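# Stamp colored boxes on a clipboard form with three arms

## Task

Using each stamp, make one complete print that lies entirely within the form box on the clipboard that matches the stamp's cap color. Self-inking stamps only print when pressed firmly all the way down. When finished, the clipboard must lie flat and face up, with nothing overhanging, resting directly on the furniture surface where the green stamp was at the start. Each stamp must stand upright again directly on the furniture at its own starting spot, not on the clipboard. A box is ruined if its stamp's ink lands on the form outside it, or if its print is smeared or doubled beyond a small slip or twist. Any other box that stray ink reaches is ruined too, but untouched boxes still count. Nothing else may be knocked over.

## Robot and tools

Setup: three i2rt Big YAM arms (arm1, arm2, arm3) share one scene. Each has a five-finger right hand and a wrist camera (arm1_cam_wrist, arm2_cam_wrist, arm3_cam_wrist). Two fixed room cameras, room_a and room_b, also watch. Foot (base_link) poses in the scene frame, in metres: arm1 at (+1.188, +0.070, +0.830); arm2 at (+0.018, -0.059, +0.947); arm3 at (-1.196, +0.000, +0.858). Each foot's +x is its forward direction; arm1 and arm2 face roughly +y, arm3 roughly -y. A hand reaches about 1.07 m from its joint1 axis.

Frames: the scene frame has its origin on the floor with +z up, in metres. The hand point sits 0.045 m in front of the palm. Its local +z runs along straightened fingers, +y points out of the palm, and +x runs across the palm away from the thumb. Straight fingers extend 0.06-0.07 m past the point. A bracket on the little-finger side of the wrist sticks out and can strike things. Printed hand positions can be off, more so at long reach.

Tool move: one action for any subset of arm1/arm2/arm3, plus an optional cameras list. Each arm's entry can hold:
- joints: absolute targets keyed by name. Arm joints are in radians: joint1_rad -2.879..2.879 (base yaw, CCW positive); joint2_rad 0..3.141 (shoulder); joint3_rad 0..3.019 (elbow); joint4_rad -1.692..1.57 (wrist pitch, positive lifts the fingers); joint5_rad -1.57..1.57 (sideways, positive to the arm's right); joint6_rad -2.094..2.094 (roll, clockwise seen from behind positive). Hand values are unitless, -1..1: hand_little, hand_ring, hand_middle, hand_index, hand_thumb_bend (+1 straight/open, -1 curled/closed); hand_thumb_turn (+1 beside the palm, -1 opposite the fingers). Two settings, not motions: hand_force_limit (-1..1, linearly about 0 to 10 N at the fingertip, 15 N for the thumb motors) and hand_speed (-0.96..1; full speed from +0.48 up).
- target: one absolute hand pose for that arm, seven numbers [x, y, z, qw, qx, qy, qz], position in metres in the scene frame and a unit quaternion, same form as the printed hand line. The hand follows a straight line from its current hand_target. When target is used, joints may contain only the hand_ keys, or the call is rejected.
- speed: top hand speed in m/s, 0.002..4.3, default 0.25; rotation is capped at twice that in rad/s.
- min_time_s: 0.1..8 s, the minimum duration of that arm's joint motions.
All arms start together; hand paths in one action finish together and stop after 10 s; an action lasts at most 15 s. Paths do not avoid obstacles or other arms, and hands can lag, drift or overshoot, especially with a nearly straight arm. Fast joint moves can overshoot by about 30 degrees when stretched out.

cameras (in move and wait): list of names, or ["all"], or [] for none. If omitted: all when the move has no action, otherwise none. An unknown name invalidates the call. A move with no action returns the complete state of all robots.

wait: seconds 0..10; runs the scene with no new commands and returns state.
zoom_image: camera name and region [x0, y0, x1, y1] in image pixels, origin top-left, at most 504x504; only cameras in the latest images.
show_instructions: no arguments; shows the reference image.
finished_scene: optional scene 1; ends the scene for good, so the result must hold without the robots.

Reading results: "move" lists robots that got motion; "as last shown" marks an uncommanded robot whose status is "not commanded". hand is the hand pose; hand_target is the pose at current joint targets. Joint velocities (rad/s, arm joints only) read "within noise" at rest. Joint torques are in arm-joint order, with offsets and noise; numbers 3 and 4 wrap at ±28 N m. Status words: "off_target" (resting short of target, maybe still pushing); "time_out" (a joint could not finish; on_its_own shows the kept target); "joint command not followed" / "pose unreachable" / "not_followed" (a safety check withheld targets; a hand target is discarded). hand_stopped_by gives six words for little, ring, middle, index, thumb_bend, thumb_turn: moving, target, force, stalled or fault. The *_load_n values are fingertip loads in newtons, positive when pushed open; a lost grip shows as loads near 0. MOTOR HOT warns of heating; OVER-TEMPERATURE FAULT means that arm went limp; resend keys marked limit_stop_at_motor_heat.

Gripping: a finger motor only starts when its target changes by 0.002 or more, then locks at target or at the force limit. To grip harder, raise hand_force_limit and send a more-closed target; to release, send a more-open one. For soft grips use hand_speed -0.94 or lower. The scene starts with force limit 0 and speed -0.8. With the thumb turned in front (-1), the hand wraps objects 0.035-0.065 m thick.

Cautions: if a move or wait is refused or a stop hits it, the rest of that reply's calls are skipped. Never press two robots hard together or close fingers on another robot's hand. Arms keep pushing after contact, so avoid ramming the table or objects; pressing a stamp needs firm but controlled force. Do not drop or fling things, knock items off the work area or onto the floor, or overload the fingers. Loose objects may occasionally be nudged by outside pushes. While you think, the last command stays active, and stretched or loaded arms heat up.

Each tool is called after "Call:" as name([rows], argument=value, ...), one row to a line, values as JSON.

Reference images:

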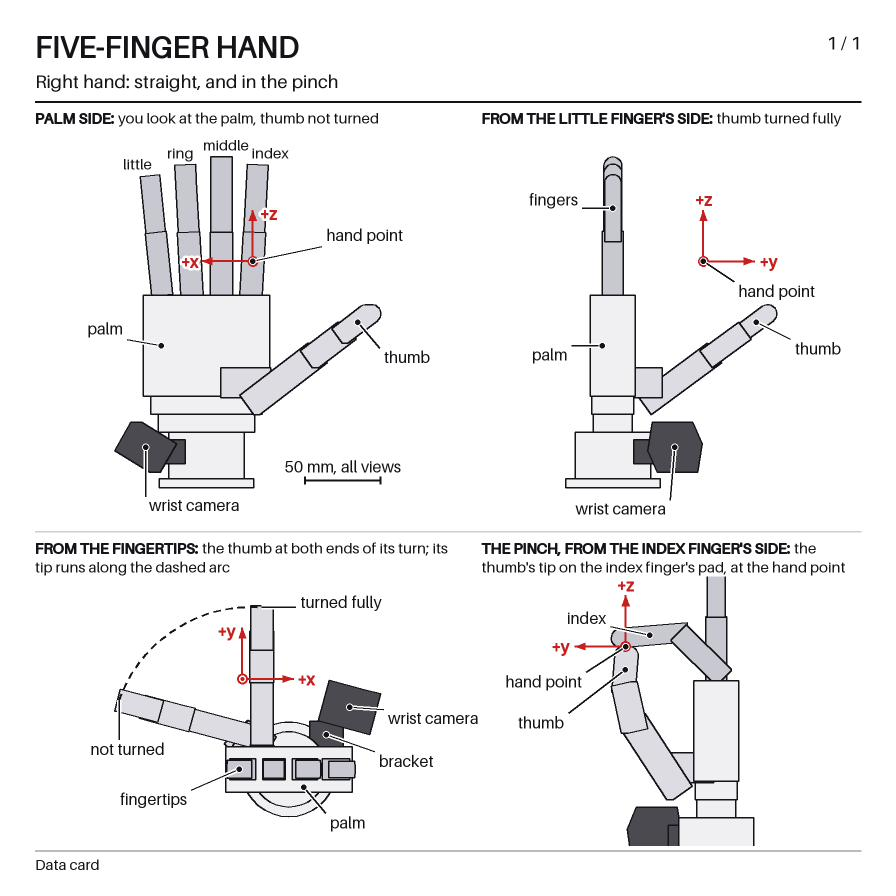

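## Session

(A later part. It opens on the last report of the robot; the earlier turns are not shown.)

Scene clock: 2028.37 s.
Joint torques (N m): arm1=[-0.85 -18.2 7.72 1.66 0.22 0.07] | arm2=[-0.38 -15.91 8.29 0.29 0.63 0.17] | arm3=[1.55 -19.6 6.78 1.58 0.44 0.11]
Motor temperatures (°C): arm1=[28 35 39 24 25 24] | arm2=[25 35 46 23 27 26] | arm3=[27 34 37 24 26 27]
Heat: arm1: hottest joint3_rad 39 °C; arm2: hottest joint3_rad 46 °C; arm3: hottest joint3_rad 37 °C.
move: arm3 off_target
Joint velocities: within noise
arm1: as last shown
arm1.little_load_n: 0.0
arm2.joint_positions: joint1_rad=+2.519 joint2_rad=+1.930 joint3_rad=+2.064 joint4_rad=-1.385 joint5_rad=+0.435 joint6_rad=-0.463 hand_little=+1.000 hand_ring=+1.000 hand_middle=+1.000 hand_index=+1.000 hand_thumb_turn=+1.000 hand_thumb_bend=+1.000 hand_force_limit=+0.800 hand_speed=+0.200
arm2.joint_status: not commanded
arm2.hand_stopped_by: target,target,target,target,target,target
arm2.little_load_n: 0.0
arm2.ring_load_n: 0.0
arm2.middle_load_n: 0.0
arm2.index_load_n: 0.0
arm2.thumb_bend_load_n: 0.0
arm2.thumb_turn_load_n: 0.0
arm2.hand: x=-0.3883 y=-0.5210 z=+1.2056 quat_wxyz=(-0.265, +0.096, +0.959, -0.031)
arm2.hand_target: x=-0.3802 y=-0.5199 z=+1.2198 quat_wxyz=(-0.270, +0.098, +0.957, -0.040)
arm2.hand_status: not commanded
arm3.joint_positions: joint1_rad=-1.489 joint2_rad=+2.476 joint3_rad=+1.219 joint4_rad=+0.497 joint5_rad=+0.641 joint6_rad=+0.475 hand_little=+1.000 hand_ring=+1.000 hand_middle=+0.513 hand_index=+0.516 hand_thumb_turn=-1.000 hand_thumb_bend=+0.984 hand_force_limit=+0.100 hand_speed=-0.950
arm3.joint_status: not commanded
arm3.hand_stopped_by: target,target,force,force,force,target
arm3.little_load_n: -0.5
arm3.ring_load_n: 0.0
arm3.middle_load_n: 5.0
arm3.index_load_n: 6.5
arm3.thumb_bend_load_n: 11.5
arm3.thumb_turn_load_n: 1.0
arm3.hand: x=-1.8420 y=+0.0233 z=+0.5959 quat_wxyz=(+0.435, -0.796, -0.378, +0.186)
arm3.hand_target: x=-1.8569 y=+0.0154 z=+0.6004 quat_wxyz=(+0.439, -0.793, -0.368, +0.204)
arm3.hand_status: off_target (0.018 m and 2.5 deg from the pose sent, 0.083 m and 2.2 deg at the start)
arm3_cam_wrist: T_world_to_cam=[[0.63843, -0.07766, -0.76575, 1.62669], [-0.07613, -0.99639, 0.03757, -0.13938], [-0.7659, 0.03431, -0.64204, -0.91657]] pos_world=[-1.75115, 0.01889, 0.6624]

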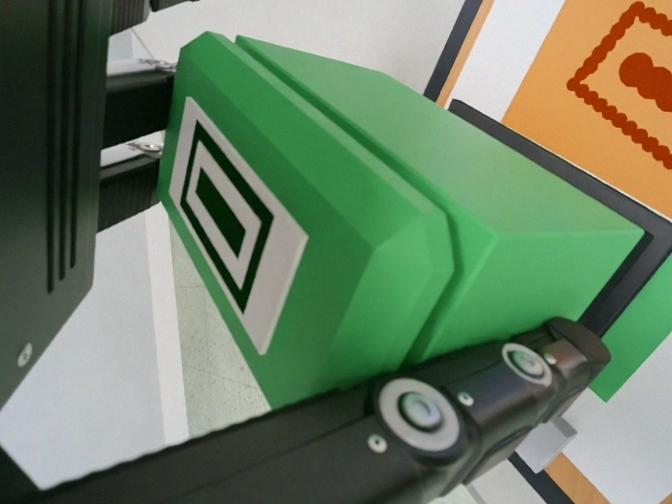

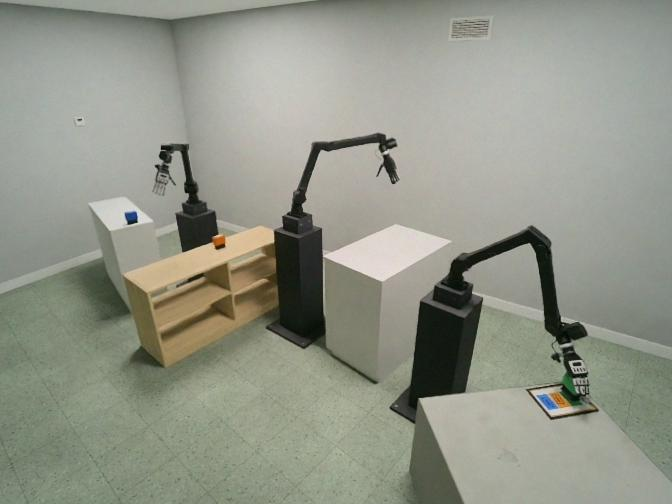

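Call:
move(arm3={"target":[-1.8622,0.0085,0.590,0.4423,-0.7861,-0.3663,0.2271],"speed":0.06}, cameras=["arm3_cam_wrist","room_a"])

Call:
zoom_image(camera="room_a", region=[510, 330, 620, 440])

Scene clock: 2032.10 s.
Joint torques (N m): arm1=[-0.44 -18.26 7.77 1.66 0.25 0.06] | arm2=[0.32 -15.62 8.21 0.35 0.63 0.17] | arm3=[1.26 -19.55 6.54 1.62 0.24 0.03]
Motor temperatures (°C): arm1=[28 35 39 24 25 24] | arm2=[25 35 46 23 27 26] | arm3=[27 34 37 24 26 27]
Heat: arm1: hottest joint3_rad 39 °C; arm2: hottest joint3_rad 46 °C; arm3: hottest joint3_rad 37 °C.
move: arm3 off_target
Joint velocities: within noise
arm1, arm2: as last shown
arm1.little_load_n: -0.5
arm3.joint_positions: joint1_rad=-1.481 joint2_rad=+2.515 joint3_rad=+1.228 joint4_rad=+0.579 joint5_rad=+0.632 joint6_rad=+0.475 hand_little=+1.000 hand_ring=+1.000 hand_middle=+0.513 hand_index=+0.516 hand_thumb_turn=-1.000 hand_thumb_bend=+0.984 hand_force_limit=+0.100 hand_speed=-0.950
arm3.joint_status: not commanded
arm3.hand_stopped_by: target,target,force,force,force,target
arm3.little_load_n: -0.5
arm3.ring_load_n: 0.0
arm3.middle_load_n: 5.0
arm3.index_load_n: 6.0
arm3.thumb_bend_load_n: 11.5
arm3.thumb_turn_load_n: 1.5
arm3.hand: x=-1.8484 y=+0.0162 z=+0.5872 quat_wxyz=(+0.439, -0.790, -0.372, +0.210)
arm3.hand_target: x=-1.8617 y=+0.0085 z=+0.5903 quat_wxyz=(+0.442, -0.786, -0.366, +0.227)
arm3.hand_status: off_target (0.016 m and 2.1 deg from the pose sent, 0.026 m and 5.1 deg at the start)
arm3_cam_wrist: T_world_to_cam=[[0.60044, -0.07662, -0.79599, 1.57103], [-0.05977, -0.99691, 0.05087, -0.12419], [-0.79743, 0.01703, -0.60317, -1.00766]] pos_world=[-1.75427, 0.01373, 0.64905]

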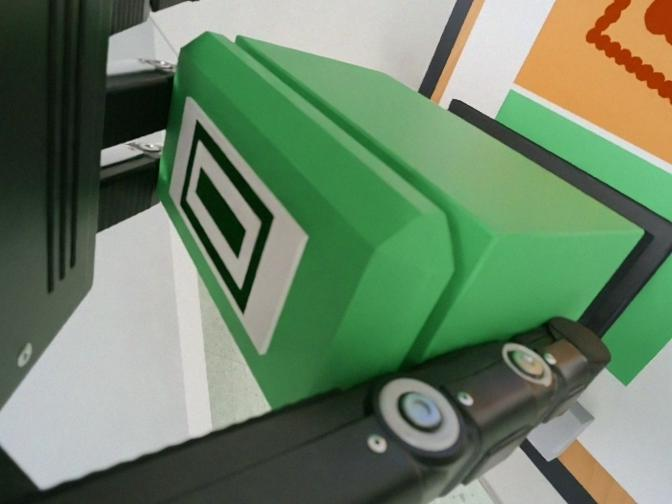

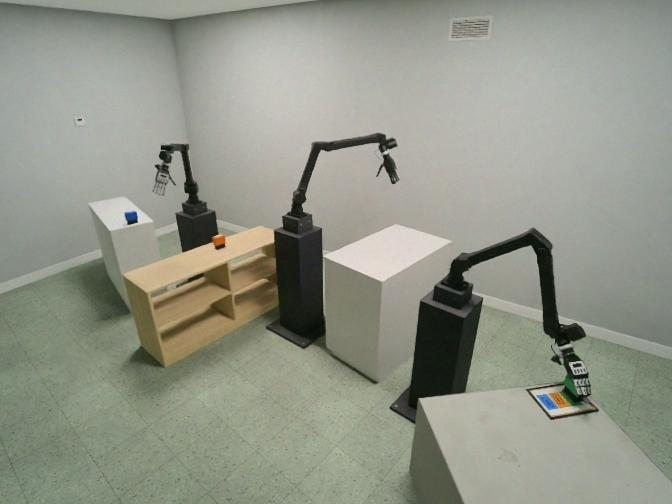

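Scaled by 4.582 from the camera's image (finer frame: 960x720).

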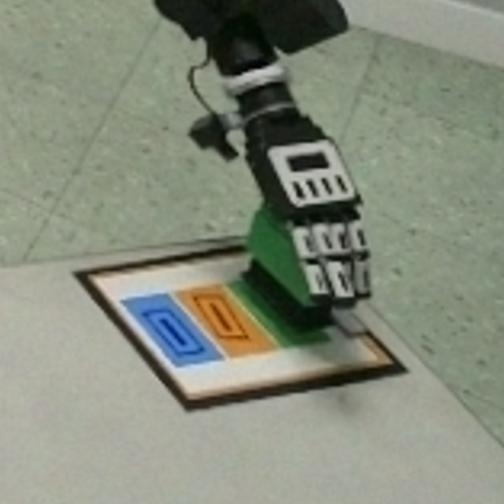

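Call:
move(arm3={"target":[-1.8605,0.0070,0.578,0.4423,-0.7861,-0.3663,0.2271],"speed":0.03}, cameras=["arm3_cam_wrist","room_a"])

Scene clock: 2036.73 s.
Joint torques (N m): arm1=[-0.44 -18.37 7.77 1.73 0.22 0.05] | arm2=[0.38 -15.09 8.4 0.14 0.68 0.13] | arm3=[1.38 -19.55 6.46 1.63 0.33 0.06]
Motor temperatures (°C): arm1=[28 35 39 24 25 24] | arm2=[25 35 46 23 27 26] | arm3=[27 34 37 24 26 27]
Heat: arm1: hottest joint3_rad 39 °C; arm2: hottest joint3_rad 46 °C; arm3: hottest joint3_rad 37 °C.
move: arm3 off_target
Joint velocities: within noise
arm1.joint_positions: joint1_rad=+0.733 joint2_rad=+1.666 joint3_rad=+1.869 joint4_rad=-1.366 joint5_rad=+0.359 joint6_rad=-0.626 hand_little=+1.000 hand_ring=+1.000 hand_middle=+1.000 hand_index=+1.000 hand_thumb_turn=+1.000 hand_thumb_bend=+1.000 hand_force_limit=+0.000 hand_speed=-0.300
arm1.joint_status: not commanded
arm1.hand_stopped_by: target,target,target,target,target,target
arm1.little_load_n: 0.0
arm1.ring_load_n: 0.0
arm1.middle_load_n: 0.0
arm1.index_load_n: 0.0
arm1.thumb_bend_load_n: 0.0
arm1.thumb_turn_load_n: 0.0
arm1.hand: x=+0.8474 y=+0.4976 z=+1.1448 quat_wxyz=(-0.210, +0.748, +0.608, +0.163)
arm1.hand_target: x=+0.8500 y=+0.4999 z=+1.1500 quat_wxyz=(-0.219, +0.746, +0.607, +0.163)
arm1.hand_status: not commanded
arm2: as last shown
arm3.joint_positions: joint1_rad=-1.479 joint2_rad=+2.544 joint3_rad=+1.239 joint4_rad=+0.594 joint5_rad=+0.632 joint6_rad=+0.475 hand_little=+1.000 hand_ring=+1.000 hand_middle=+0.513 hand_index=+0.516 hand_thumb_turn=-1.000 hand_thumb_bend=+0.984 hand_force_limit=+0.100 hand_speed=-0.950
arm3.joint_status: not commanded
arm3.hand_stopped_by: target,target,force,force,force,target
arm3.little_load_n: 0.0
arm3.ring_load_n: 0.0
arm3.middle_load_n: 5.0
arm3.index_load_n: 6.5
arm3.thumb_bend_load_n: 11.5
arm3.thumb_turn_load_n: 1.0
arm3.hand: x=-1.8462 y=+0.0151 z=+0.5751 quat_wxyz=(+0.439, -0.790, -0.373, +0.210)
arm3.hand_target: x=-1.8599 y=+0.0069 z=+0.5784 quat_wxyz=(+0.442, -0.786, -0.367, +0.227)
arm3.hand_status: off_target (0.017 m and 2.2 deg from the pose sent, 0.018 m and 2.1 deg at the start)
arm3_cam_wrist: T_world_to_cam=[[0.60236, -0.07532, -0.79466, 1.5628], [-0.05802, -0.99704, 0.05052, -0.12108], [-0.79611, 0.01568, -0.60495, -1.00962]] pos_world=[-1.75216, 0.01282, 0.63724]

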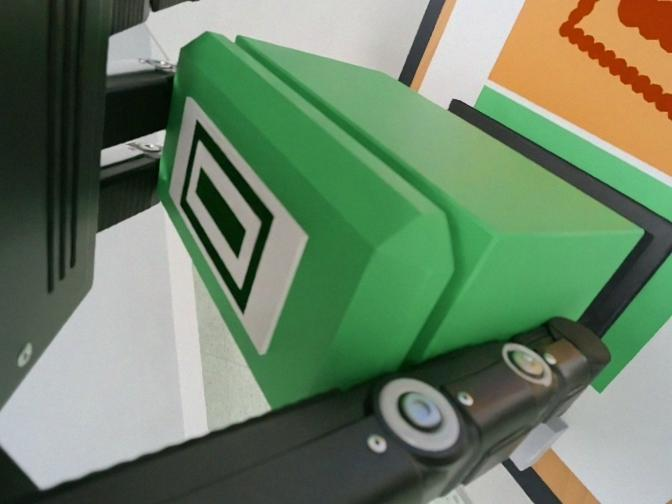

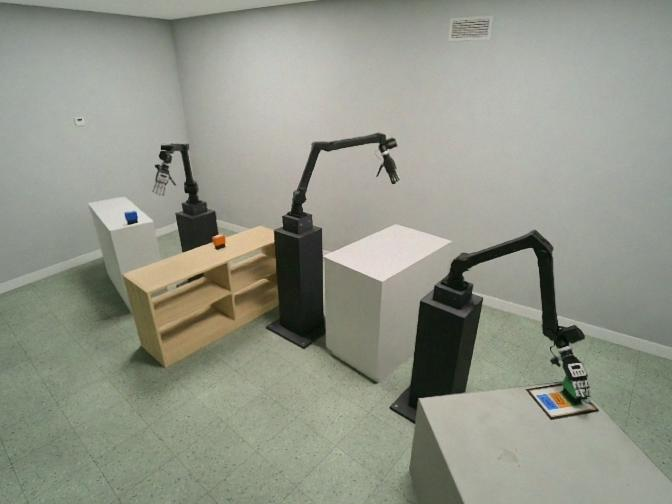

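Call:
move(arm3={"target":[-1.8585,0.0052,0.572,0.4423,-0.7861,-0.3663,0.2271],"speed":0.03})

Call:
move(arm3={"target":[-1.8585,0.0052,0.567,0.4423,-0.7861,-0.3663,0.2271],"speed":0.03}, cameras=["arm3_cam_wrist"])

Scene clock: 2039.87 s.
Joint torques (N m): arm1=[-0.73 -18.14 7.79 1.7 0.24 0.06] | arm2=[0.56 -15.44 8.2 0.38 0.68 0.15] | arm3=[1.67 -19.37 6.28 1.65 0.42 0.08]
Motor temperatures (°C): arm1=[28 35 39 24 25 24] | arm2=[25 35 46 23 27 26] | arm3=[27 34 37 24 26 27]
Heat: arm1: hottest joint3_rad 39 °C; arm2: hottest joint3_rad 46 °C; arm3: hottest joint3_rad 37 °C.
move: arm3 off_target
Joint velocities: within noise
arm1, arm2: as last shown
arm1.index_load_n: -0.5
arm2.little_load_n: -0.5
arm3.joint_positions: joint1_rad=-1.475 joint2_rad=+2.556 joint3_rad=+1.244 joint4_rad=+0.602 joint5_rad=+0.632 joint6_rad=+0.475 hand_little=+1.000 hand_ring=+1.000 hand_middle=+0.513 hand_index=+0.516 hand_thumb_turn=-1.000 hand_thumb_bend=+0.984 hand_force_limit=+0.100 hand_speed=-0.950
arm3.joint_status: not commanded
arm3.hand_stopped_by: target,target,force,force,force,target
arm3.little_load_n: 0.0
arm3.ring_load_n: 0.0
arm3.middle_load_n: 4.5
arm3.index_load_n: 6.5
arm3.thumb_bend_load_n: 11.5
arm3.thumb_turn_load_n: 1.0
arm3.hand: x=-1.8456 y=+0.0128 z=+0.5703 quat_wxyz=(+0.439, -0.789, -0.375, +0.211)
arm3.hand_target: x=-1.8579 y=+0.0050 z=+0.5723 quat_wxyz=(+0.442, -0.786, -0.367, +0.227)
arm3.hand_status: off_target (0.015 m and 2.2 deg from the pose sent, 0.016 m and 2.2 deg at the start)
pictures: none

Scene clock: 2040.83 s.
Joint torques (N m): arm1=[-0.97 -18.32 7.76 1.68 0.22 0.07] | arm2=[0.09 -15.15 8.29 0.25 0.67 0.11] | arm3=[1.32 -19.02 6.43 1.65 0.36 0.08]
Motor temperatures (°C): arm1=[28 35 39 24 25 24] | arm2=[25 35 46 23 27 26] | arm3=[27 34 37 24 26 27]
Heat: arm1: hottest joint3_rad 39 °C; arm2: hottest joint3_rad 46 °C; arm3: hottest joint3_rad 37 °C.
move: arm3 off_target
Joint velocities: within noise
arm1, arm2: as last shown
arm1.index_load_n: 0.0
arm2.little_load_n: 0.0
arm3.joint_positions: joint1_rad=-1.475 joint2_rad=+2.563 joint3_rad=+1.250 joint4_rad=+0.607 joint5_rad=+0.634 joint6_rad=+0.475 hand_little=+1.000 hand_ring=+1.000 hand_middle=+0.513 hand_index=+0.516 hand_thumb_turn=-1.000 hand_thumb_bend=+0.984 hand_force_limit=+0.100 hand_speed=-0.950
arm3.joint_status: not commanded
arm3.hand_stopped_by: target,target,force,force,force,target
arm3.little_load_n: 0.0
arm3.ring_load_n: 0.0
arm3.middle_load_n: 5.0
arm3.index_load_n: 6.0
arm3.thumb_bend_load_n: 11.5
arm3.thumb_turn_load_n: 0.5
arm3.hand: x=-1.8471 y=+0.0125 z=+0.5684 quat_wxyz=(+0.440, -0.789, -0.374, +0.212)
arm3.hand_target: x=-1.8580 y=+0.0053 z=+0.5673 quat_wxyz=(+0.442, -0.786, -0.366, +0.227)
arm3.hand_status: off_target (0.014 m and 1.9 deg from the pose sent, 0.015 m and 2.1 deg at the start)
arm3_cam_wrist: T_world_to_cam=[[0.59858, -0.07275, -0.79775, 1.55255], [-0.05461, -0.99726, 0.04996, -0.11691], [-0.7992, 0.01366, -0.60091, -1.02235]] pos_world=[-1.75277, 0.01032, 0.63006]

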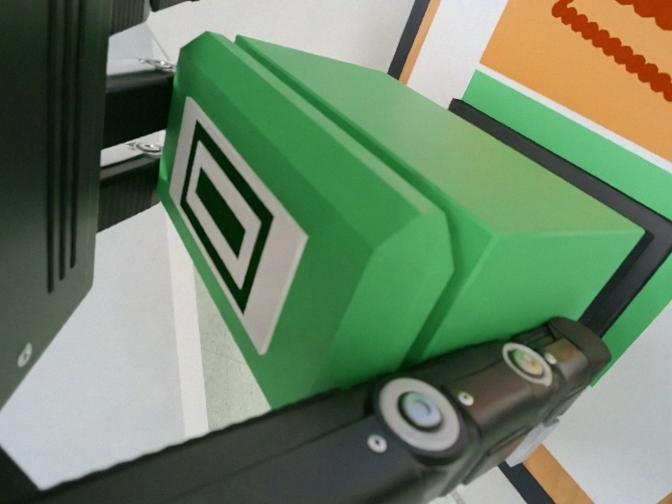

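Call:
move(arm3={"target":[-1.8585,0.0052,0.563,0.4423,-0.7861,-0.3663,0.2271],"speed":0.02})

Call:
move(arm3={"target":[-1.8585,0.0052,0.559,0.4423,-0.7861,-0.3663,0.2271],"speed":0.02}, cameras=["arm3_cam_wrist","room_a"])

Call:
zoom_image(camera="room_a", region=[510, 330, 620, 440])

Scene clock: 2042.37 s.
Joint torques (N m): arm1=[-0.85 -18.14 7.69 1.62 0.23 0.09] | arm2=[-0.21 -16.32 8.35 0.12 0.68 0.13] | arm3=[1.2 -18.32 6.79 1.7 0.3 0.08]
Motor temperatures (°C): arm1=[28 35 39 24 25 24] | arm2=[25 35 46 23 27 26] | arm3=[27 34 37 24 26 27]
Heat: arm1: hottest joint3_rad 39 °C; arm2: hottest joint3_rad 46 °C; arm3: hottest joint3_rad 37 °C.
move: arm3 off_target
Joint velocities: within noise
arm1, arm2: as last shown
arm2.middle_load_n: 0.5
arm3.joint_positions: joint1_rad=-1.473 joint2_rad=+2.565 joint3_rad=+1.252 joint4_rad=+0.609 joint5_rad=+0.635 joint6_rad=+0.475 hand_little=+1.000 hand_ring=+1.000 hand_middle=+0.513 hand_index=+0.516 hand_thumb_turn=-1.000 hand_thumb_bend=+0.984 hand_force_limit=+0.100 hand_speed=-0.950
arm3.joint_status: not commanded
arm3.hand_stopped_by: target,target,force,force,force,target
arm3.little_load_n: 0.5
arm3.ring_load_n: 0.0
arm3.middle_load_n: 5.5
arm3.index_load_n: 5.0
arm3.thumb_bend_load_n: 11.5
arm3.thumb_turn_load_n: 0.0
arm3.hand: x=-1.8478 y=+0.0114 z=+0.5682 quat_wxyz=(+0.440, -0.788, -0.373, +0.213)
arm3.hand_target: x=-1.8580 y=+0.0050 z=+0.5635 quat_wxyz=(+0.442, -0.786, -0.367, +0.227)
arm3.hand_status: off_target (0.013 m and 1.8 deg from the pose sent, 0.014 m and 1.9 deg at the start)
pictures: none

Scene clock: 2043.33 s.
Joint torques (N m): arm1=[-0.62 -17.9 7.65 1.72 0.25 0.08] | arm2=[-0.21 -15.44 8.35 0.25 0.68 0.16] | arm3=[1.08 -17.67 7.16 1.77 0.24 0.08]
Motor temperatures (°C): arm1=[28 35 39 24 25 24] | arm2=[25 35 46 23 27 26] | arm3=[27 34 37 24 26 27]
Heat: arm1: hottest joint3_rad 39 °C; arm2: hottest joint3_rad 46 °C; arm3: hottest joint3_rad 37 °C.
move: arm3 off_target
Joint velocities: within noise
arm1, arm2: as last shown
arm2.middle_load_n: 0.0
arm3.joint_positions: joint1_rad=-1.472 joint2_rad=+2.567 joint3_rad=+1.253 joint4_rad=+0.612 joint5_rad=+0.637 joint6_rad=+0.475 hand_little=+1.000 hand_ring=+1.000 hand_middle=+0.514 hand_index=+0.516 hand_thumb_turn=-1.000 hand_thumb_bend=+0.984 hand_force_limit=+0.100 hand_speed=-0.950
arm3.joint_status: not commanded
arm3.hand_stopped_by: target,target,force,force,force,target
arm3.little_load_n: 0.0
arm3.ring_load_n: 0.0
arm3.middle_load_n: 6.5
arm3.index_load_n: 4.0
arm3.thumb_bend_load_n: 12.0
arm3.thumb_turn_load_n: 0.0
arm3.hand: x=-1.8483 y=+0.0109 z=+0.5679 quat_wxyz=(+0.441, -0.788, -0.373, +0.214)
arm3.hand_target: x=-1.8577 y=+0.0053 z=+0.5595 quat_wxyz=(+0.442, -0.786, -0.366, +0.227)
arm3.hand_status: off_target (0.015 m and 1.7 deg from the pose sent, 0.015 m and 1.8 deg at the start)
arm3_cam_wrist: T_world_to_cam=[[0.59514, -0.07112, -0.80047, 1.54795], [-0.05371, -0.99737, 0.04869, -0.11602], [-0.80183, 0.01401, -0.5974, -1.03041]] pos_world=[-1.75369, 0.00882, 0.62917]

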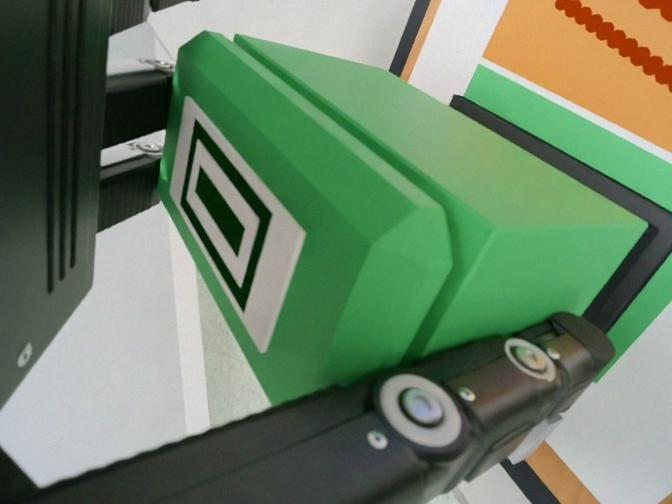

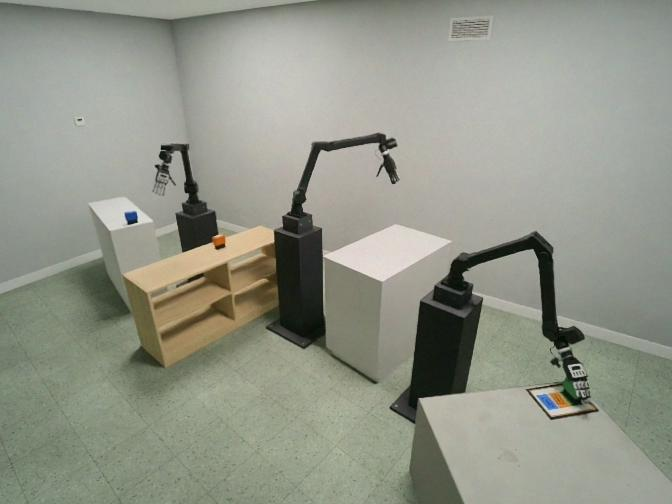

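Scaled by 4.582 from the camera's image (finer frame: 960x720).

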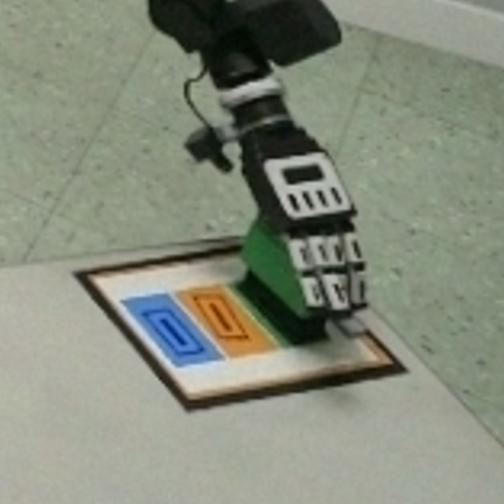

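Call:
move(arm3={"target":[-1.8585,0.0052,0.567,0.4423,-0.7861,-0.3663,0.2271],"speed":0.02})

Call:
move(arm3={"joints":{"hand_speed":-0.96,"hand_index":0.60,"hand_middle":0.60,"hand_thumb_bend":1.0}})

Call:
move(arm3={"joints":{"hand_speed":-0.9,"hand_index":0.88,"hand_middle":0.88}}, cameras=["arm3_cam_wrist","room_a"])

Scene clock: 2047.03 s.
Joint torques (N m): arm1=[-0.56 -17.85 7.77 1.73 0.22 0.05] | arm2=[-0.21 -15.38 8.38 0.32 0.66 0.14] | arm3=[1.08 -19.31 6.19 1.47 0.25 0.08]
Motor temperatures (°C): arm1=[28 35 39 24 25 24] | arm2=[25 35 46 23 27 26] | arm3=[27 34 37 24 26 27]
Heat: arm1: hottest joint3_rad 39 °C; arm2: hottest joint3_rad 46 °C; arm3: hottest joint3_rad 37 °C.
move: arm3 off_target
Joint velocities: within noise
arm1, arm2: as last shown
arm2.little_load_n: -0.5
arm3.joint_positions: joint1_rad=-1.472 joint2_rad=+2.567 joint3_rad=+1.253 joint4_rad=+0.612 joint5_rad=+0.637 joint6_rad=+0.475 hand_little=+1.000 hand_ring=+1.000 hand_middle=+0.514 hand_index=+0.516 hand_thumb_turn=-1.000 hand_thumb_bend=+0.984 hand_force_limit=+0.100 hand_speed=-0.950
arm3.joint_status: not commanded
arm3.hand_stopped_by: target,target,force,force,force,target
arm3.little_load_n: -0.5
arm3.ring_load_n: 0.0
arm3.middle_load_n: 6.5
arm3.index_load_n: 4.5
arm3.thumb_bend_load_n: 12.0
arm3.thumb_turn_load_n: 0.5
arm3.hand: x=-1.8483 y=+0.0109 z=+0.5679 quat_wxyz=(+0.441, -0.788, -0.373, +0.214)
arm3.hand_target: x=-1.8582 y=+0.0053 z=+0.5673 quat_wxyz=(+0.442, -0.786, -0.366, +0.227)
arm3.hand_status: off_target (0.012 m and 1.7 deg from the pose sent, 0.012 m and 1.7 deg at the start)
pictures: none

Scene clock: 2048.27 s.
Joint torques (N m): arm1=[-0.62 -17.79 7.66 1.61 0.22 0.04] | arm2=[0.62 -15.62 8.18 0.23 0.67 0.13] | arm3=[0.91 -19.31 6.05 1.48 0.26 0.08]
Motor temperatures (°C): arm1=[28 35 39 24 25 24] | arm2=[25 35 46 23 27 26] | arm3=[27 34 37 24 26 27]
Heat: arm1: hottest joint3_rad 39 °C; arm2: hottest joint3_rad 46 °C; arm3: hottest joint3_rad 37 °C.
move: arm3 done
Joint velocities: within noise
arm1: as last shown
arm1.ring_load_n: 0.5
arm2.joint_positions: joint1_rad=+2.519 joint2_rad=+1.930 joint3_rad=+2.064 joint4_rad=-1.385 joint5_rad=+0.435 joint6_rad=-0.463 hand_little=+1.000 hand_ring=+1.000 hand_middle=+1.000 hand_index=+1.000 hand_thumb_turn=+1.000 hand_thumb_bend=+1.000 hand_force_limit=+0.800 hand_speed=+0.200
arm2.joint_status: not commanded
arm2.hand_stopped_by: target,target,target,target,target,target
arm2.little_load_n: 0.0
arm2.ring_load_n: 0.0
arm2.middle_load_n: 0.0
arm2.index_load_n: 0.0
arm2.thumb_bend_load_n: 0.0
arm2.thumb_turn_load_n: 0.0
arm2.hand: x=-0.3883 y=-0.5210 z=+1.2056 quat_wxyz=(-0.265, +0.096, +0.959, -0.031)
arm2.hand_target: x=-0.3802 y=-0.5199 z=+1.2198 quat_wxyz=(-0.270, +0.098, +0.957, -0.040)
arm2.hand_status: not commanded
arm3.joint_positions: joint1_rad=-1.470 joint2_rad=+2.567 joint3_rad=+1.255 joint4_rad=+0.612 joint5_rad=+0.637 joint6_rad=+0.475 hand_little=+1.000 hand_ring=+1.000 hand_middle=+0.600 hand_index=+0.600 hand_thumb_turn=-1.000 hand_thumb_bend=+1.000 hand_force_limit=+0.100 hand_speed=-0.960
arm3.joint_status: all done
arm3.hand_stopped_by: target,target,target,target,target,target
arm3.little_load_n: 0.0
arm3.ring_load_n: 0.0
arm3.middle_load_n: 0.0
arm3.index_load_n: 0.0
arm3.thumb_bend_load_n: 0.0
arm3.thumb_turn_load_n: 0.0
arm3.hand: x=-1.8492 y=+0.0095 z=+0.5683 quat_wxyz=(+0.441, -0.787, -0.374, +0.215)
arm3.hand_target: x=-1.8581 y=+0.0053 z=+0.5673 quat_wxyz=(+0.442, -0.786, -0.366, +0.227)
arm3.hand_status: not commanded
pictures: none

Scene clock: 2049.77 s.
Joint torques (N m): arm1=[-0.91 -18.43 7.73 1.68 0.26 0.08] | arm2=[0.03 -15.97 8.39 0.31 0.68 0.12] | arm3=[0.85 -19.37 6.05 1.42 0.26 0.08]
Motor temperatures (°C): arm1=[28 35 39 24 25 24] | arm2=[25 35 46 23 27 26] | arm3=[27 34 37 24 26 27]
Heat: arm1: hottest joint3_rad 39 °C; arm2: hottest joint3_rad 46 °C; arm3: hottest joint3_rad 37 °C.
move: arm3 done
Joint velocities: within noise
arm1, arm2: as last shown
arm1.ring_load_n: 0.0
arm3.joint_positions: joint1_rad=-1.470 joint2_rad=+2.567 joint3_rad=+1.255 joint4_rad=+0.613 joint5_rad=+0.637 joint6_rad=+0.475 hand_little=+1.000 hand_ring=+1.000 hand_middle=+0.880 hand_index=+0.880 hand_thumb_turn=-1.000 hand_thumb_bend=+1.000 hand_force_limit=+0.100 hand_speed=-0.900
arm3.joint_status: all done
arm3.hand_stopped_by: target,target,target,target,target,target
arm3.little_load_n: 0.0
arm3.ring_load_n: 0.0
arm3.middle_load_n: 0.0
arm3.index_load_n: 0.0
arm3.thumb_bend_load_n: 0.0
arm3.thumb_turn_load_n: 0.0
arm3.hand: x=-1.8496 y=+0.0095 z=+0.5686 quat_wxyz=(+0.441, -0.787, -0.373, +0.216)
arm3.hand_target: x=-1.8582 y=+0.0053 z=+0.5673 quat_wxyz=(+0.442, -0.786, -0.366, +0.227)
arm3.hand_status: not commanded
arm3_cam_wrist: T_world_to_cam=[[0.59259, -0.07023, -0.80244, 1.5456], [-0.05135, -0.99746, 0.04938, -0.1136], [-0.80387, 0.01194, -0.59469, -1.0363]] pos_world=[-1.75479, 0.00761, 0.62958]

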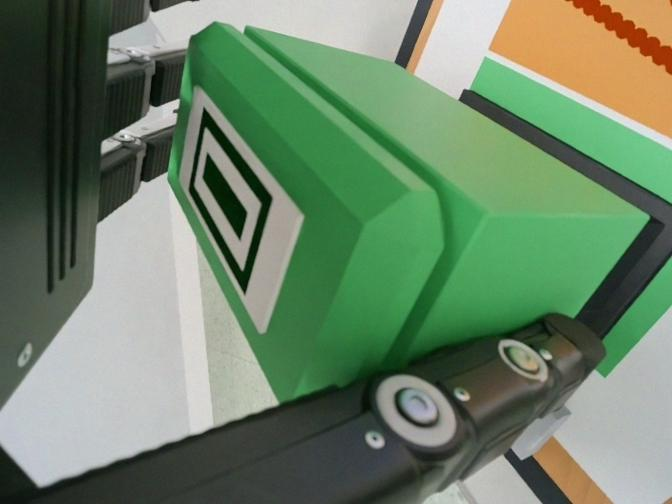

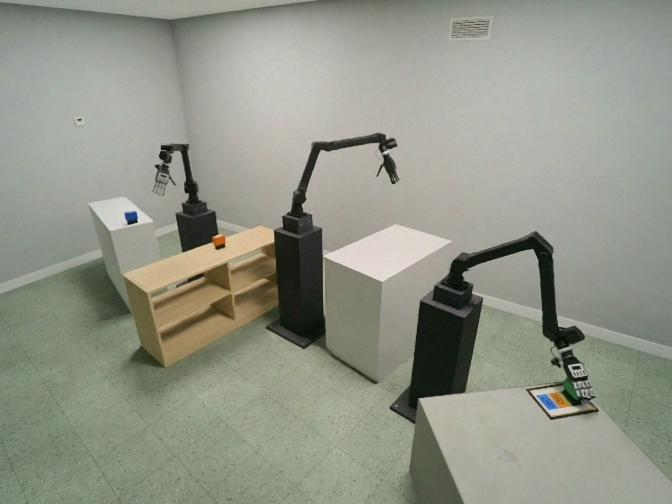

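Call:
move(arm3={"target":[-1.8565,0.0035,0.585,0.4423,-0.7861,-0.3663,0.2271],"speed":0.03})

Call:
move(arm3={"target":[-1.8565,0.0035,0.66,0.4423,-0.7861,-0.3663,0.2271],"speed":0.06}, cameras=["arm3_cam_wrist","room_a"])

Call:
zoom_image(camera="room_a", region=[510, 330, 620, 440])

Scene clock: 2051.93 s.
Joint torques (N m): arm1=[-0.97 -18.2 7.61 1.63 0.24 0.07] | arm2=[-0.21 -15.68 8.21 0.46 0.68 0.11] | arm3=[1.14 -22.24 3.96 0.87 0.34 0.1]
Motor temperatures (°C): arm1=[28 35 39 24 25 24] | arm2=[25 35 46 23 27 26] | arm3=[27 34 37 24 26 27]
Heat: arm1: hottest joint3_rad 39 °C; arm2: hottest joint3_rad 46 °C; arm3: hottest joint3_rad 37 °C.
move: arm3 off_target
Joint velocities: within noise
arm1.joint_positions: joint1_rad=+0.733 joint2_rad=+1.666 joint3_rad=+1.869 joint4_rad=-1.366 joint5_rad=+0.359 joint6_rad=-0.626 hand_little=+1.000 hand_ring=+1.000 hand_middle=+1.000 hand_index=+1.000 hand_thumb_turn=+1.000 hand_thumb_bend=+1.000 hand_force_limit=+0.000 hand_speed=-0.300
arm1.joint_status: not commanded
arm1.hand_stopped_by: target,target,target,target,target,target
arm1.little_load_n: 0.0
arm1.ring_load_n: 0.0
arm1.middle_load_n: 0.0
arm1.index_load_n: 0.0
arm1.thumb_bend_load_n: 0.0
arm1.thumb_turn_load_n: 0.0
arm1.hand: x=+0.8474 y=+0.4976 z=+1.1448 quat_wxyz=(-0.210, +0.748, +0.608, +0.163)
arm1.hand_target: x=+0.8500 y=+0.4999 z=+1.1500 quat_wxyz=(-0.219, +0.746, +0.607, +0.163)
arm1.hand_status: not commanded
arm2: as last shown
arm3.joint_positions: joint1_rad=-1.470 joint2_rad=+2.556 joint3_rad=+1.247 joint4_rad=+0.613 joint5_rad=+0.637 joint6_rad=+0.475 hand_little=+1.000 hand_ring=+1.000 hand_middle=+0.880 hand_index=+0.880 hand_thumb_turn=-1.000 hand_thumb_bend=+1.000 hand_force_limit=+0.100 hand_speed=-0.900
arm3.joint_status: not commanded
arm3.hand_stopped_by: target,target,target,target,target,target
arm3.little_load_n: 0.0
arm3.ring_load_n: 0.0
arm3.middle_load_n: 0.0
arm3.index_load_n: 0.0
arm3.thumb_bend_load_n: 0.0
arm3.thumb_turn_load_n: 0.0
arm3.hand: x=-1.8498 y=+0.0095 z=+0.5731 quat_wxyz=(+0.442, -0.787, -0.372, +0.217)
arm3.hand_target: x=-1.8565 y=+0.0036 z=+0.5849 quat_wxyz=(+0.442, -0.786, -0.366, +0.227)
arm3.hand_status: off_target (0.015 m and 1.3 deg from the pose sent, 0.019 m and 1.5 deg at the start)
pictures: none

Scene clock: 2053.80 s.
Joint torques (N m): arm1=[-1.03 -18.32 7.82 1.68 0.25 0.06] | arm2=[0.26 -16.03 8.32 0.27 0.64 0.14] | arm3=[1.2 -21.42 4.81 0.68 0.34 0.1]
Motor temperatures (°C): arm1=[28 35 39 24 25 24] | arm2=[25 35 46 23 27 26] | arm3=[27 34 37 24 26 27]
Heat: arm1: hottest joint3_rad 39 °C; arm2: hottest joint3_rad 46 °C; arm3: hottest joint3_rad 37 °C.
move: arm3 done
Joint velocities: within noise
arm1, arm2: as last shown
arm3.joint_positions: joint1_rad=-1.469 joint2_rad=+2.363 joint3_rad=+1.159 joint4_rad=+0.519 joint5_rad=+0.637 joint6_rad=+0.475 hand_little=+1.000 hand_ring=+1.000 hand_middle=+0.880 hand_index=+0.880 hand_thumb_turn=-1.000 hand_thumb_bend=+1.000 hand_force_limit=+0.100 hand_speed=-0.900
arm3.joint_status: not commanded
arm3.hand_stopped_by: target,target,target,target,target,target
arm3.little_load_n: 0.0
arm3.ring_load_n: 0.0
arm3.middle_load_n: 0.0
arm3.index_load_n: 0.0
arm3.thumb_bend_load_n: 0.0
arm3.thumb_turn_load_n: 0.0
arm3.hand: x=-1.8541 y=+0.0090 z=+0.6523 quat_wxyz=(+0.443, -0.786, -0.370, +0.221)
arm3.hand_target: x=-1.8565 y=+0.0034 z=+0.6599 quat_wxyz=(+0.442, -0.786, -0.366, +0.227)
arm3.hand_status: done (0.010 m and 0.8 deg from the pose sent, 0.087 m and 1.3 deg at the start)
arm3_cam_wrist: T_world_to_cam=[[0.5813, -0.07135, -0.81055, 1.59973], [-0.05103, -0.99738, 0.0512, -0.1191], [-0.81209, 0.0116, -0.58342, -1.01273]] pos_world=[-1.75843, 0.00711, 0.71192]

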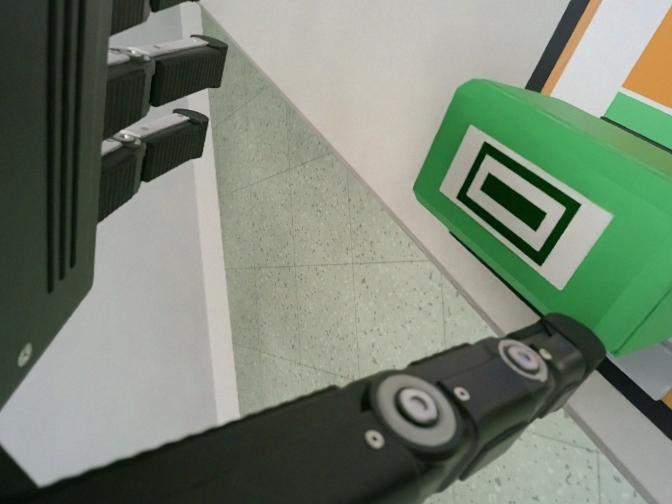

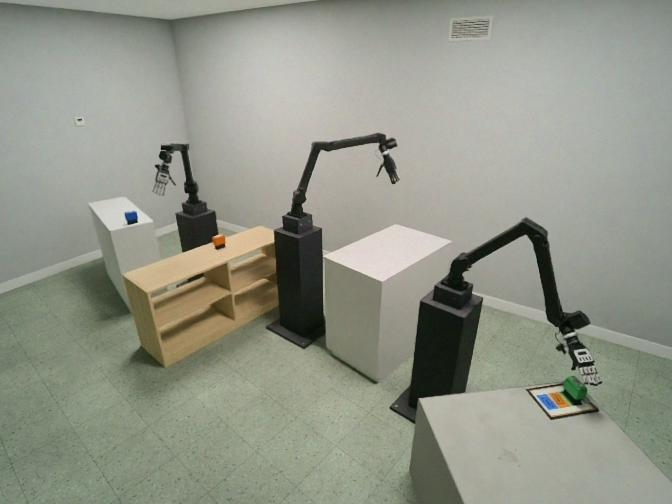

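Scaled by 4.582 from the camera's image (finer frame: 960x720).

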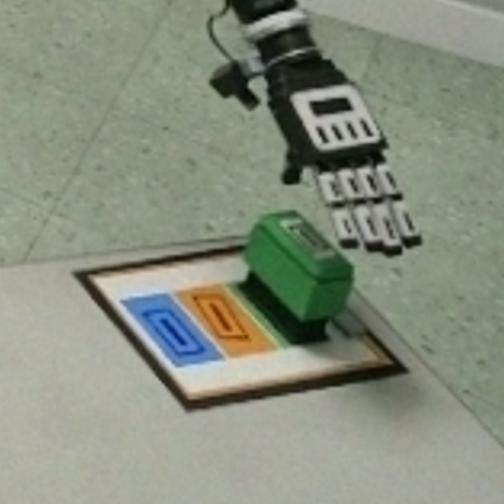

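Call:
move(arm3={"target":[-1.78,-0.055,0.69,0.4423,-0.7861,-0.3663,0.2271],"speed":0.15}, cameras=["arm3_cam_wrist","room_a"])

Call:
zoom_image(camera="room_a", region=[550, 370, 600, 420])

Scene clock: 2058.20 s.
Joint torques (N m): arm1=[-0.67 -17.79 7.8 1.78 0.25 0.08] | arm2=[0.09 -15.33 8.42 0.36 0.65 0.18] | arm3=[1.03 -18.96 4.05 0.59 0.42 0.09]
Motor temperatures (°C): arm1=[28 35 39 24 25 24] | arm2=[25 35 46 23 27 26] | arm3=[27 34 36 24 26 27]
Heat: arm1: hottest joint3_rad 39 °C; arm2: hottest joint3_rad 46 °C; arm3: hottest joint3_rad 36 °C.
move: arm3 done
Joint velocities: within noise
arm1, arm2: as last shown
arm3.joint_positions: joint1_rad=-1.326 joint2_rad=+2.218 joint3_rad=+0.941 joint4_rad=+0.514 joint5_rad=+0.743 joint6_rad=+0.595 hand_little=+1.000 hand_ring=+1.000 hand_middle=+0.880 hand_index=+0.880 hand_thumb_turn=-1.000 hand_thumb_bend=+1.000 hand_force_limit=+0.100 hand_speed=-0.900
arm3.joint_status: not commanded
arm3.hand_stopped_by: target,target,target,target,target,target
arm3.little_load_n: 0.0
arm3.ring_load_n: 0.0
arm3.middle_load_n: 0.0
arm3.index_load_n: 0.0
arm3.thumb_bend_load_n: 0.0
arm3.thumb_turn_load_n: 0.0
arm3.hand: x=-1.7783 y=-0.0510 z=+0.6826 quat_wxyz=(+0.443, -0.785, -0.371, +0.221)
arm3.hand_target: x=-1.7800 y=-0.0551 z=+0.6898 quat_wxyz=(+0.442, -0.786, -0.367, +0.227)
arm3.hand_status: done (0.009 m and 0.9 deg from the pose sent, 0.105 m and 0.8 deg at the start)
arm3_cam_wrist: T_world_to_cam=[[0.58278, -0.0689, -0.80971, 1.57807], [-0.04862, -0.99757, 0.0499, -0.17142], [-0.81118, 0.01028, -0.58471, -0.93041]] pos_world=[-1.68272, -0.0527, 0.74231]

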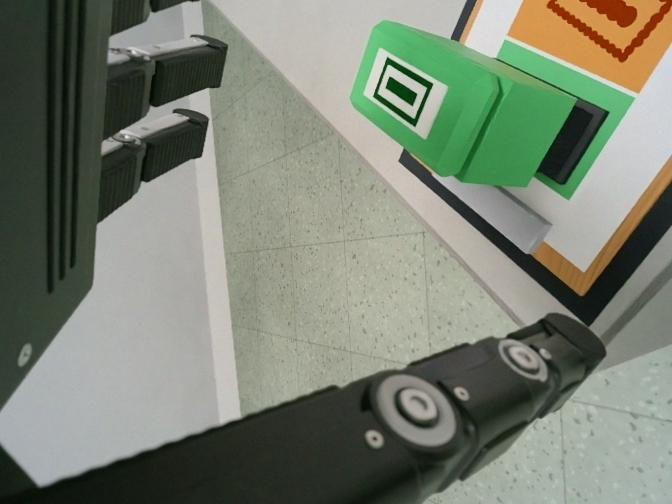

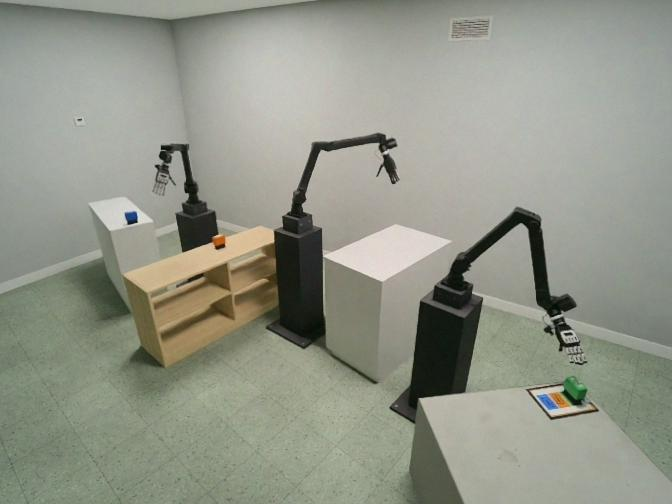

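Scaled by 10.080 from the camera's image (finer frame: 960x720).

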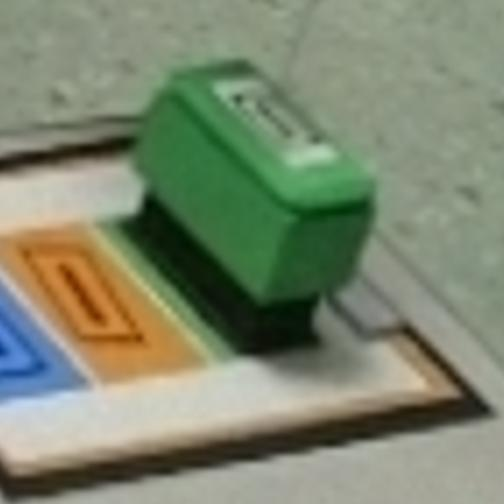

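Call:
zoom_image(camera="arm3_cam_wrist", region=[430, 20, 670, 230])

Scaled by 2.100 from the camera's image (finer frame: 960x720).

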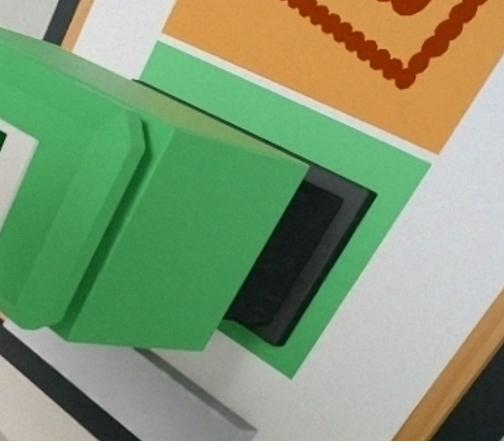

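Call:
move(arm3={"joints":{"hand_index":1,"hand_middle":1,"hand_thumb_turn":1,"hand_thumb_bend":1,"hand_speed":0.2},"target":[-1.80,-0.03,0.72,0.6409,-0.6409,-0.2988,0.2988],"speed":0.2})

Call:
move(arm3={"target":[-1.905,0.030,0.64,0.6409,-0.6409,-0.2988,0.2988],"speed":0.15}, cameras=["arm3_cam_wrist","room_a"])

Call:
zoom_image(camera="room_a", region=[510, 330, 620, 440])

Scene clock: 2067.40 s.
Joint torques (N m): arm1=[-0.67 -18.26 7.66 1.74 0.23 0.06] | arm2=[0.21 -15.85 8.31 0.27 0.67 0.13] | arm3=[1.38 -15.91 3.55 1.51 -0.17 -0.14]
Motor temperatures (°C): arm1=[28 36 39 24 25 24] | arm2=[25 35 46 23 27 26] | arm3=[27 34 36 24 26 27]
Heat: arm1: hottest joint3_rad 39 °C; arm2: hottest joint3_rad 46 °C; arm3: hottest joint3_rad 36 °C.
move: arm3 done
Joint velocities: within noise
arm1, arm2: as last shown
arm3.joint_positions: joint1_rad=-1.282 joint2_rad=+2.473 joint3_rad=+0.953 joint4_rad=+1.515 joint5_rad=+0.993 joint6_rad=+0.014 hand_little=+1.000 hand_ring=+1.000 hand_middle=+1.000 hand_index=+1.000 hand_thumb_turn=+1.000 hand_thumb_bend=+1.000 hand_force_limit=+0.100 hand_speed=+0.200
arm3.joint_status: all done
arm3.hand_stopped_by: target,target,target,target,target,target
arm3.little_load_n: 0.0
arm3.ring_load_n: 0.0
arm3.middle_load_n: 0.0
arm3.index_load_n: 0.0
arm3.thumb_bend_load_n: 0.0
arm3.thumb_turn_load_n: -0.5
arm3.hand: x=-1.8001 y=-0.0237 z=+0.7277 quat_wxyz=(+0.640, -0.645, -0.292, +0.298)
arm3.hand_target: x=-1.7998 y=-0.0299 z=+0.7201 quat_wxyz=(+0.641, -0.641, -0.299, +0.299)
arm3.hand_status: done (0.010 m and 1.0 deg from the pose sent, 0.048 m and 30.7 deg at the start)
pictures: none

Scene clock: 2069.23 s.
Joint torques (N m): arm1=[-0.79 -18.14 7.68 1.77 0.26 0.07] | arm2=[0.32 -15.44 8.32 0.35 0.66 0.17] | arm3=[-0.32 -19.08 5.37 0.81 -0.18 -0.12]
Motor temperatures (°C): arm1=[28 36 39 24 25 24] | arm2=[25 35 46 23 27 26] | arm3=[27 34 36 24 26 27]
Heat: arm1: hottest joint3_rad 39 °C; arm2: hottest joint3_rad 46 °C; arm3: hottest joint3_rad 36 °C.
move: arm3 off_target
Joint velocities: within noise
arm1, arm2: as last shown
arm3.joint_positions: joint1_rad=-1.427 joint2_rad=+2.712 joint3_rad=+1.344 joint4_rad=+1.382 joint5_rad=+0.832 joint6_rad=+0.013 hand_little=+1.000 hand_ring=+1.000 hand_middle=+1.000 hand_index=+1.000 hand_thumb_turn=+1.000 hand_thumb_bend=+1.000 hand_force_limit=+0.100 hand_speed=+0.200
arm3.joint_status: not commanded
arm3.hand_stopped_by: target,target,target,target,target,target
arm3.little_load_n: 0.0
arm3.ring_load_n: 0.0
arm3.middle_load_n: 0.0
arm3.index_load_n: 0.0
arm3.thumb_bend_load_n: 0.0
arm3.thumb_turn_load_n: 0.0
arm3.hand: x=-1.9062 y=+0.0249 z=+0.6534 quat_wxyz=(+0.640, -0.641, -0.291, +0.309)
arm3.hand_target: x=-1.9045 y=+0.0301 z=+0.6402 quat_wxyz=(+0.641, -0.641, -0.299, +0.299)
arm3.hand_status: off_target (0.014 m and 1.5 deg from the pose sent, 0.147 m and 1.0 deg at the start)
arm3_cam_wrist: T_world_to_cam=[[0.20155, 0.22694, -0.95283, 0.99371], [-0.12064, -0.95963, -0.25408, -0.04004], [-0.97202, 0.16615, -0.16603, -1.63597]] pos_world=[-1.7953, 0.00789, 0.66503]

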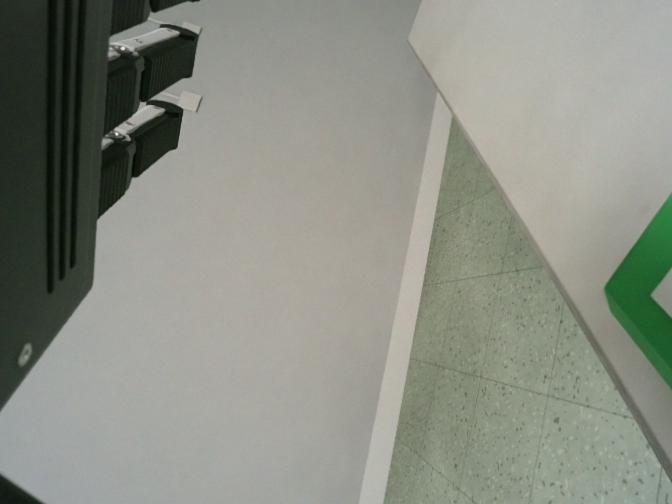

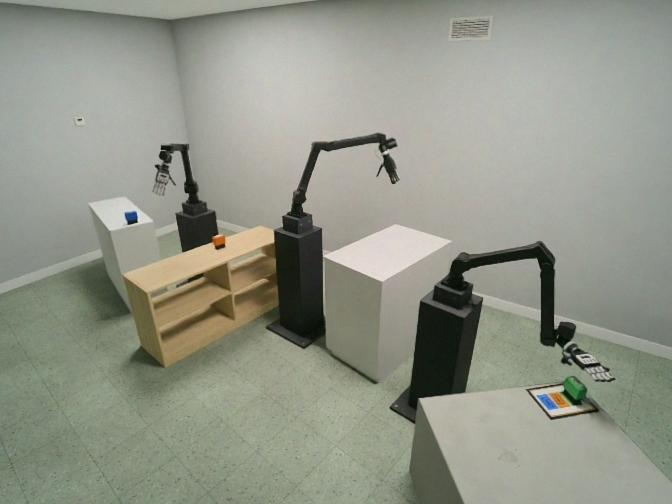

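Scaled by 4.582 from the camera's image (finer frame: 960x720).

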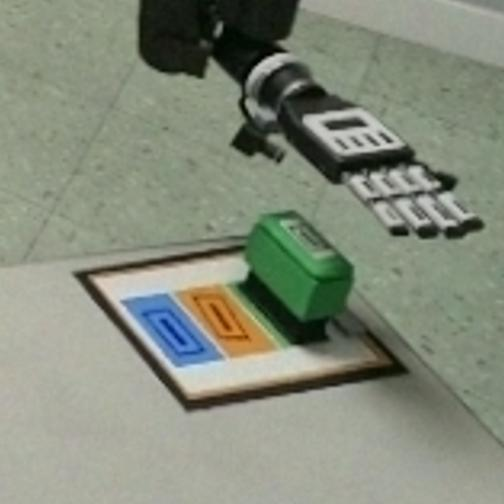

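Call:
move(arm3={"target":[-1.8975,0.0345,0.57,0.6409,-0.6409,-0.2988,0.2988],"speed":0.08}, cameras=["room_a"])

Call:
zoom_image(camera="room_a", region=[510, 330, 620, 440])

Scene clock: 2073.17 s.
Joint torques (N m): arm1=[-0.62 -18.55 7.72 1.7 0.22 0.06] | arm2=[0.21 -15.44 8.42 0.14 0.64 0.15] | arm3=[-0.38 -19.37 4.83 1.62 -0.16 -0.12]
Motor temperatures (°C): arm1=[28 36 39 24 25 24] | arm2=[25 35 46 23 27 26] | arm3=[27 34 36 24 26 27]
Heat: arm1: hottest joint3_rad 39 °C; arm2: hottest joint3_rad 46 °C; arm3: hottest joint3_rad 36 °C.
move: arm3 done
Joint velocities: within noise
arm1, arm2: as last shown
arm3.joint_positions: joint1_rad=-1.429 joint2_rad=+2.891 joint3_rad=+1.476 joint4_rad=+1.405 joint5_rad=+0.825 joint6_rad=+0.013 hand_little=+1.000 hand_ring=+1.000 hand_middle=+1.000 hand_index=+1.000 hand_thumb_turn=+1.000 hand_thumb_bend=+1.000 hand_force_limit=+0.100 hand_speed=+0.200
arm3.joint_status: not commanded
arm3.hand_stopped_by: target,target,target,target,target,target
arm3.little_load_n: 0.0
arm3.ring_load_n: 0.0
arm3.middle_load_n: 0.0
arm3.index_load_n: 0.0
arm3.thumb_bend_load_n: 0.0
arm3.thumb_turn_load_n: -0.5
arm3.hand: x=-1.8990 y=+0.0267 z=+0.5768 quat_wxyz=(+0.636, -0.643, -0.301, +0.302)
arm3.hand_target: x=-1.8972 y=+0.0344 z=+0.5701 quat_wxyz=(+0.641, -0.641, -0.299, +0.299)
arm3.hand_status: done (0.010 m and 0.7 deg from the pose sent, 0.085 m and 1.5 deg at the start)

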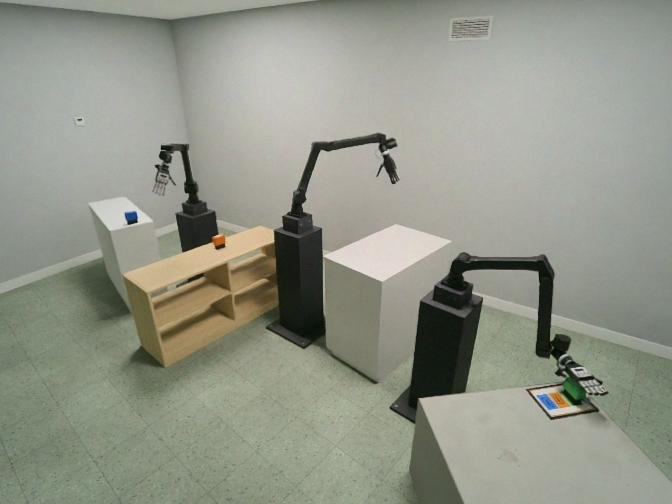

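Scaled by 4.582 from the camera's image (finer frame: 960x720).

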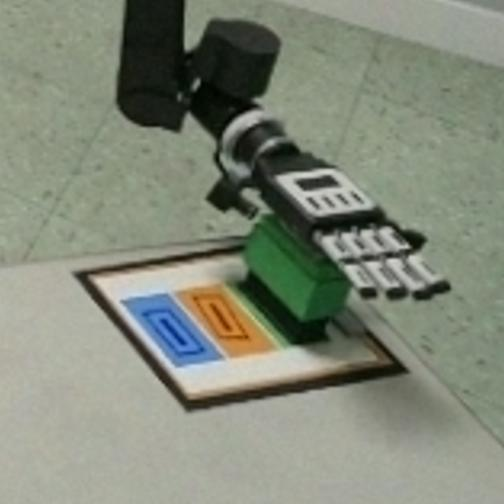

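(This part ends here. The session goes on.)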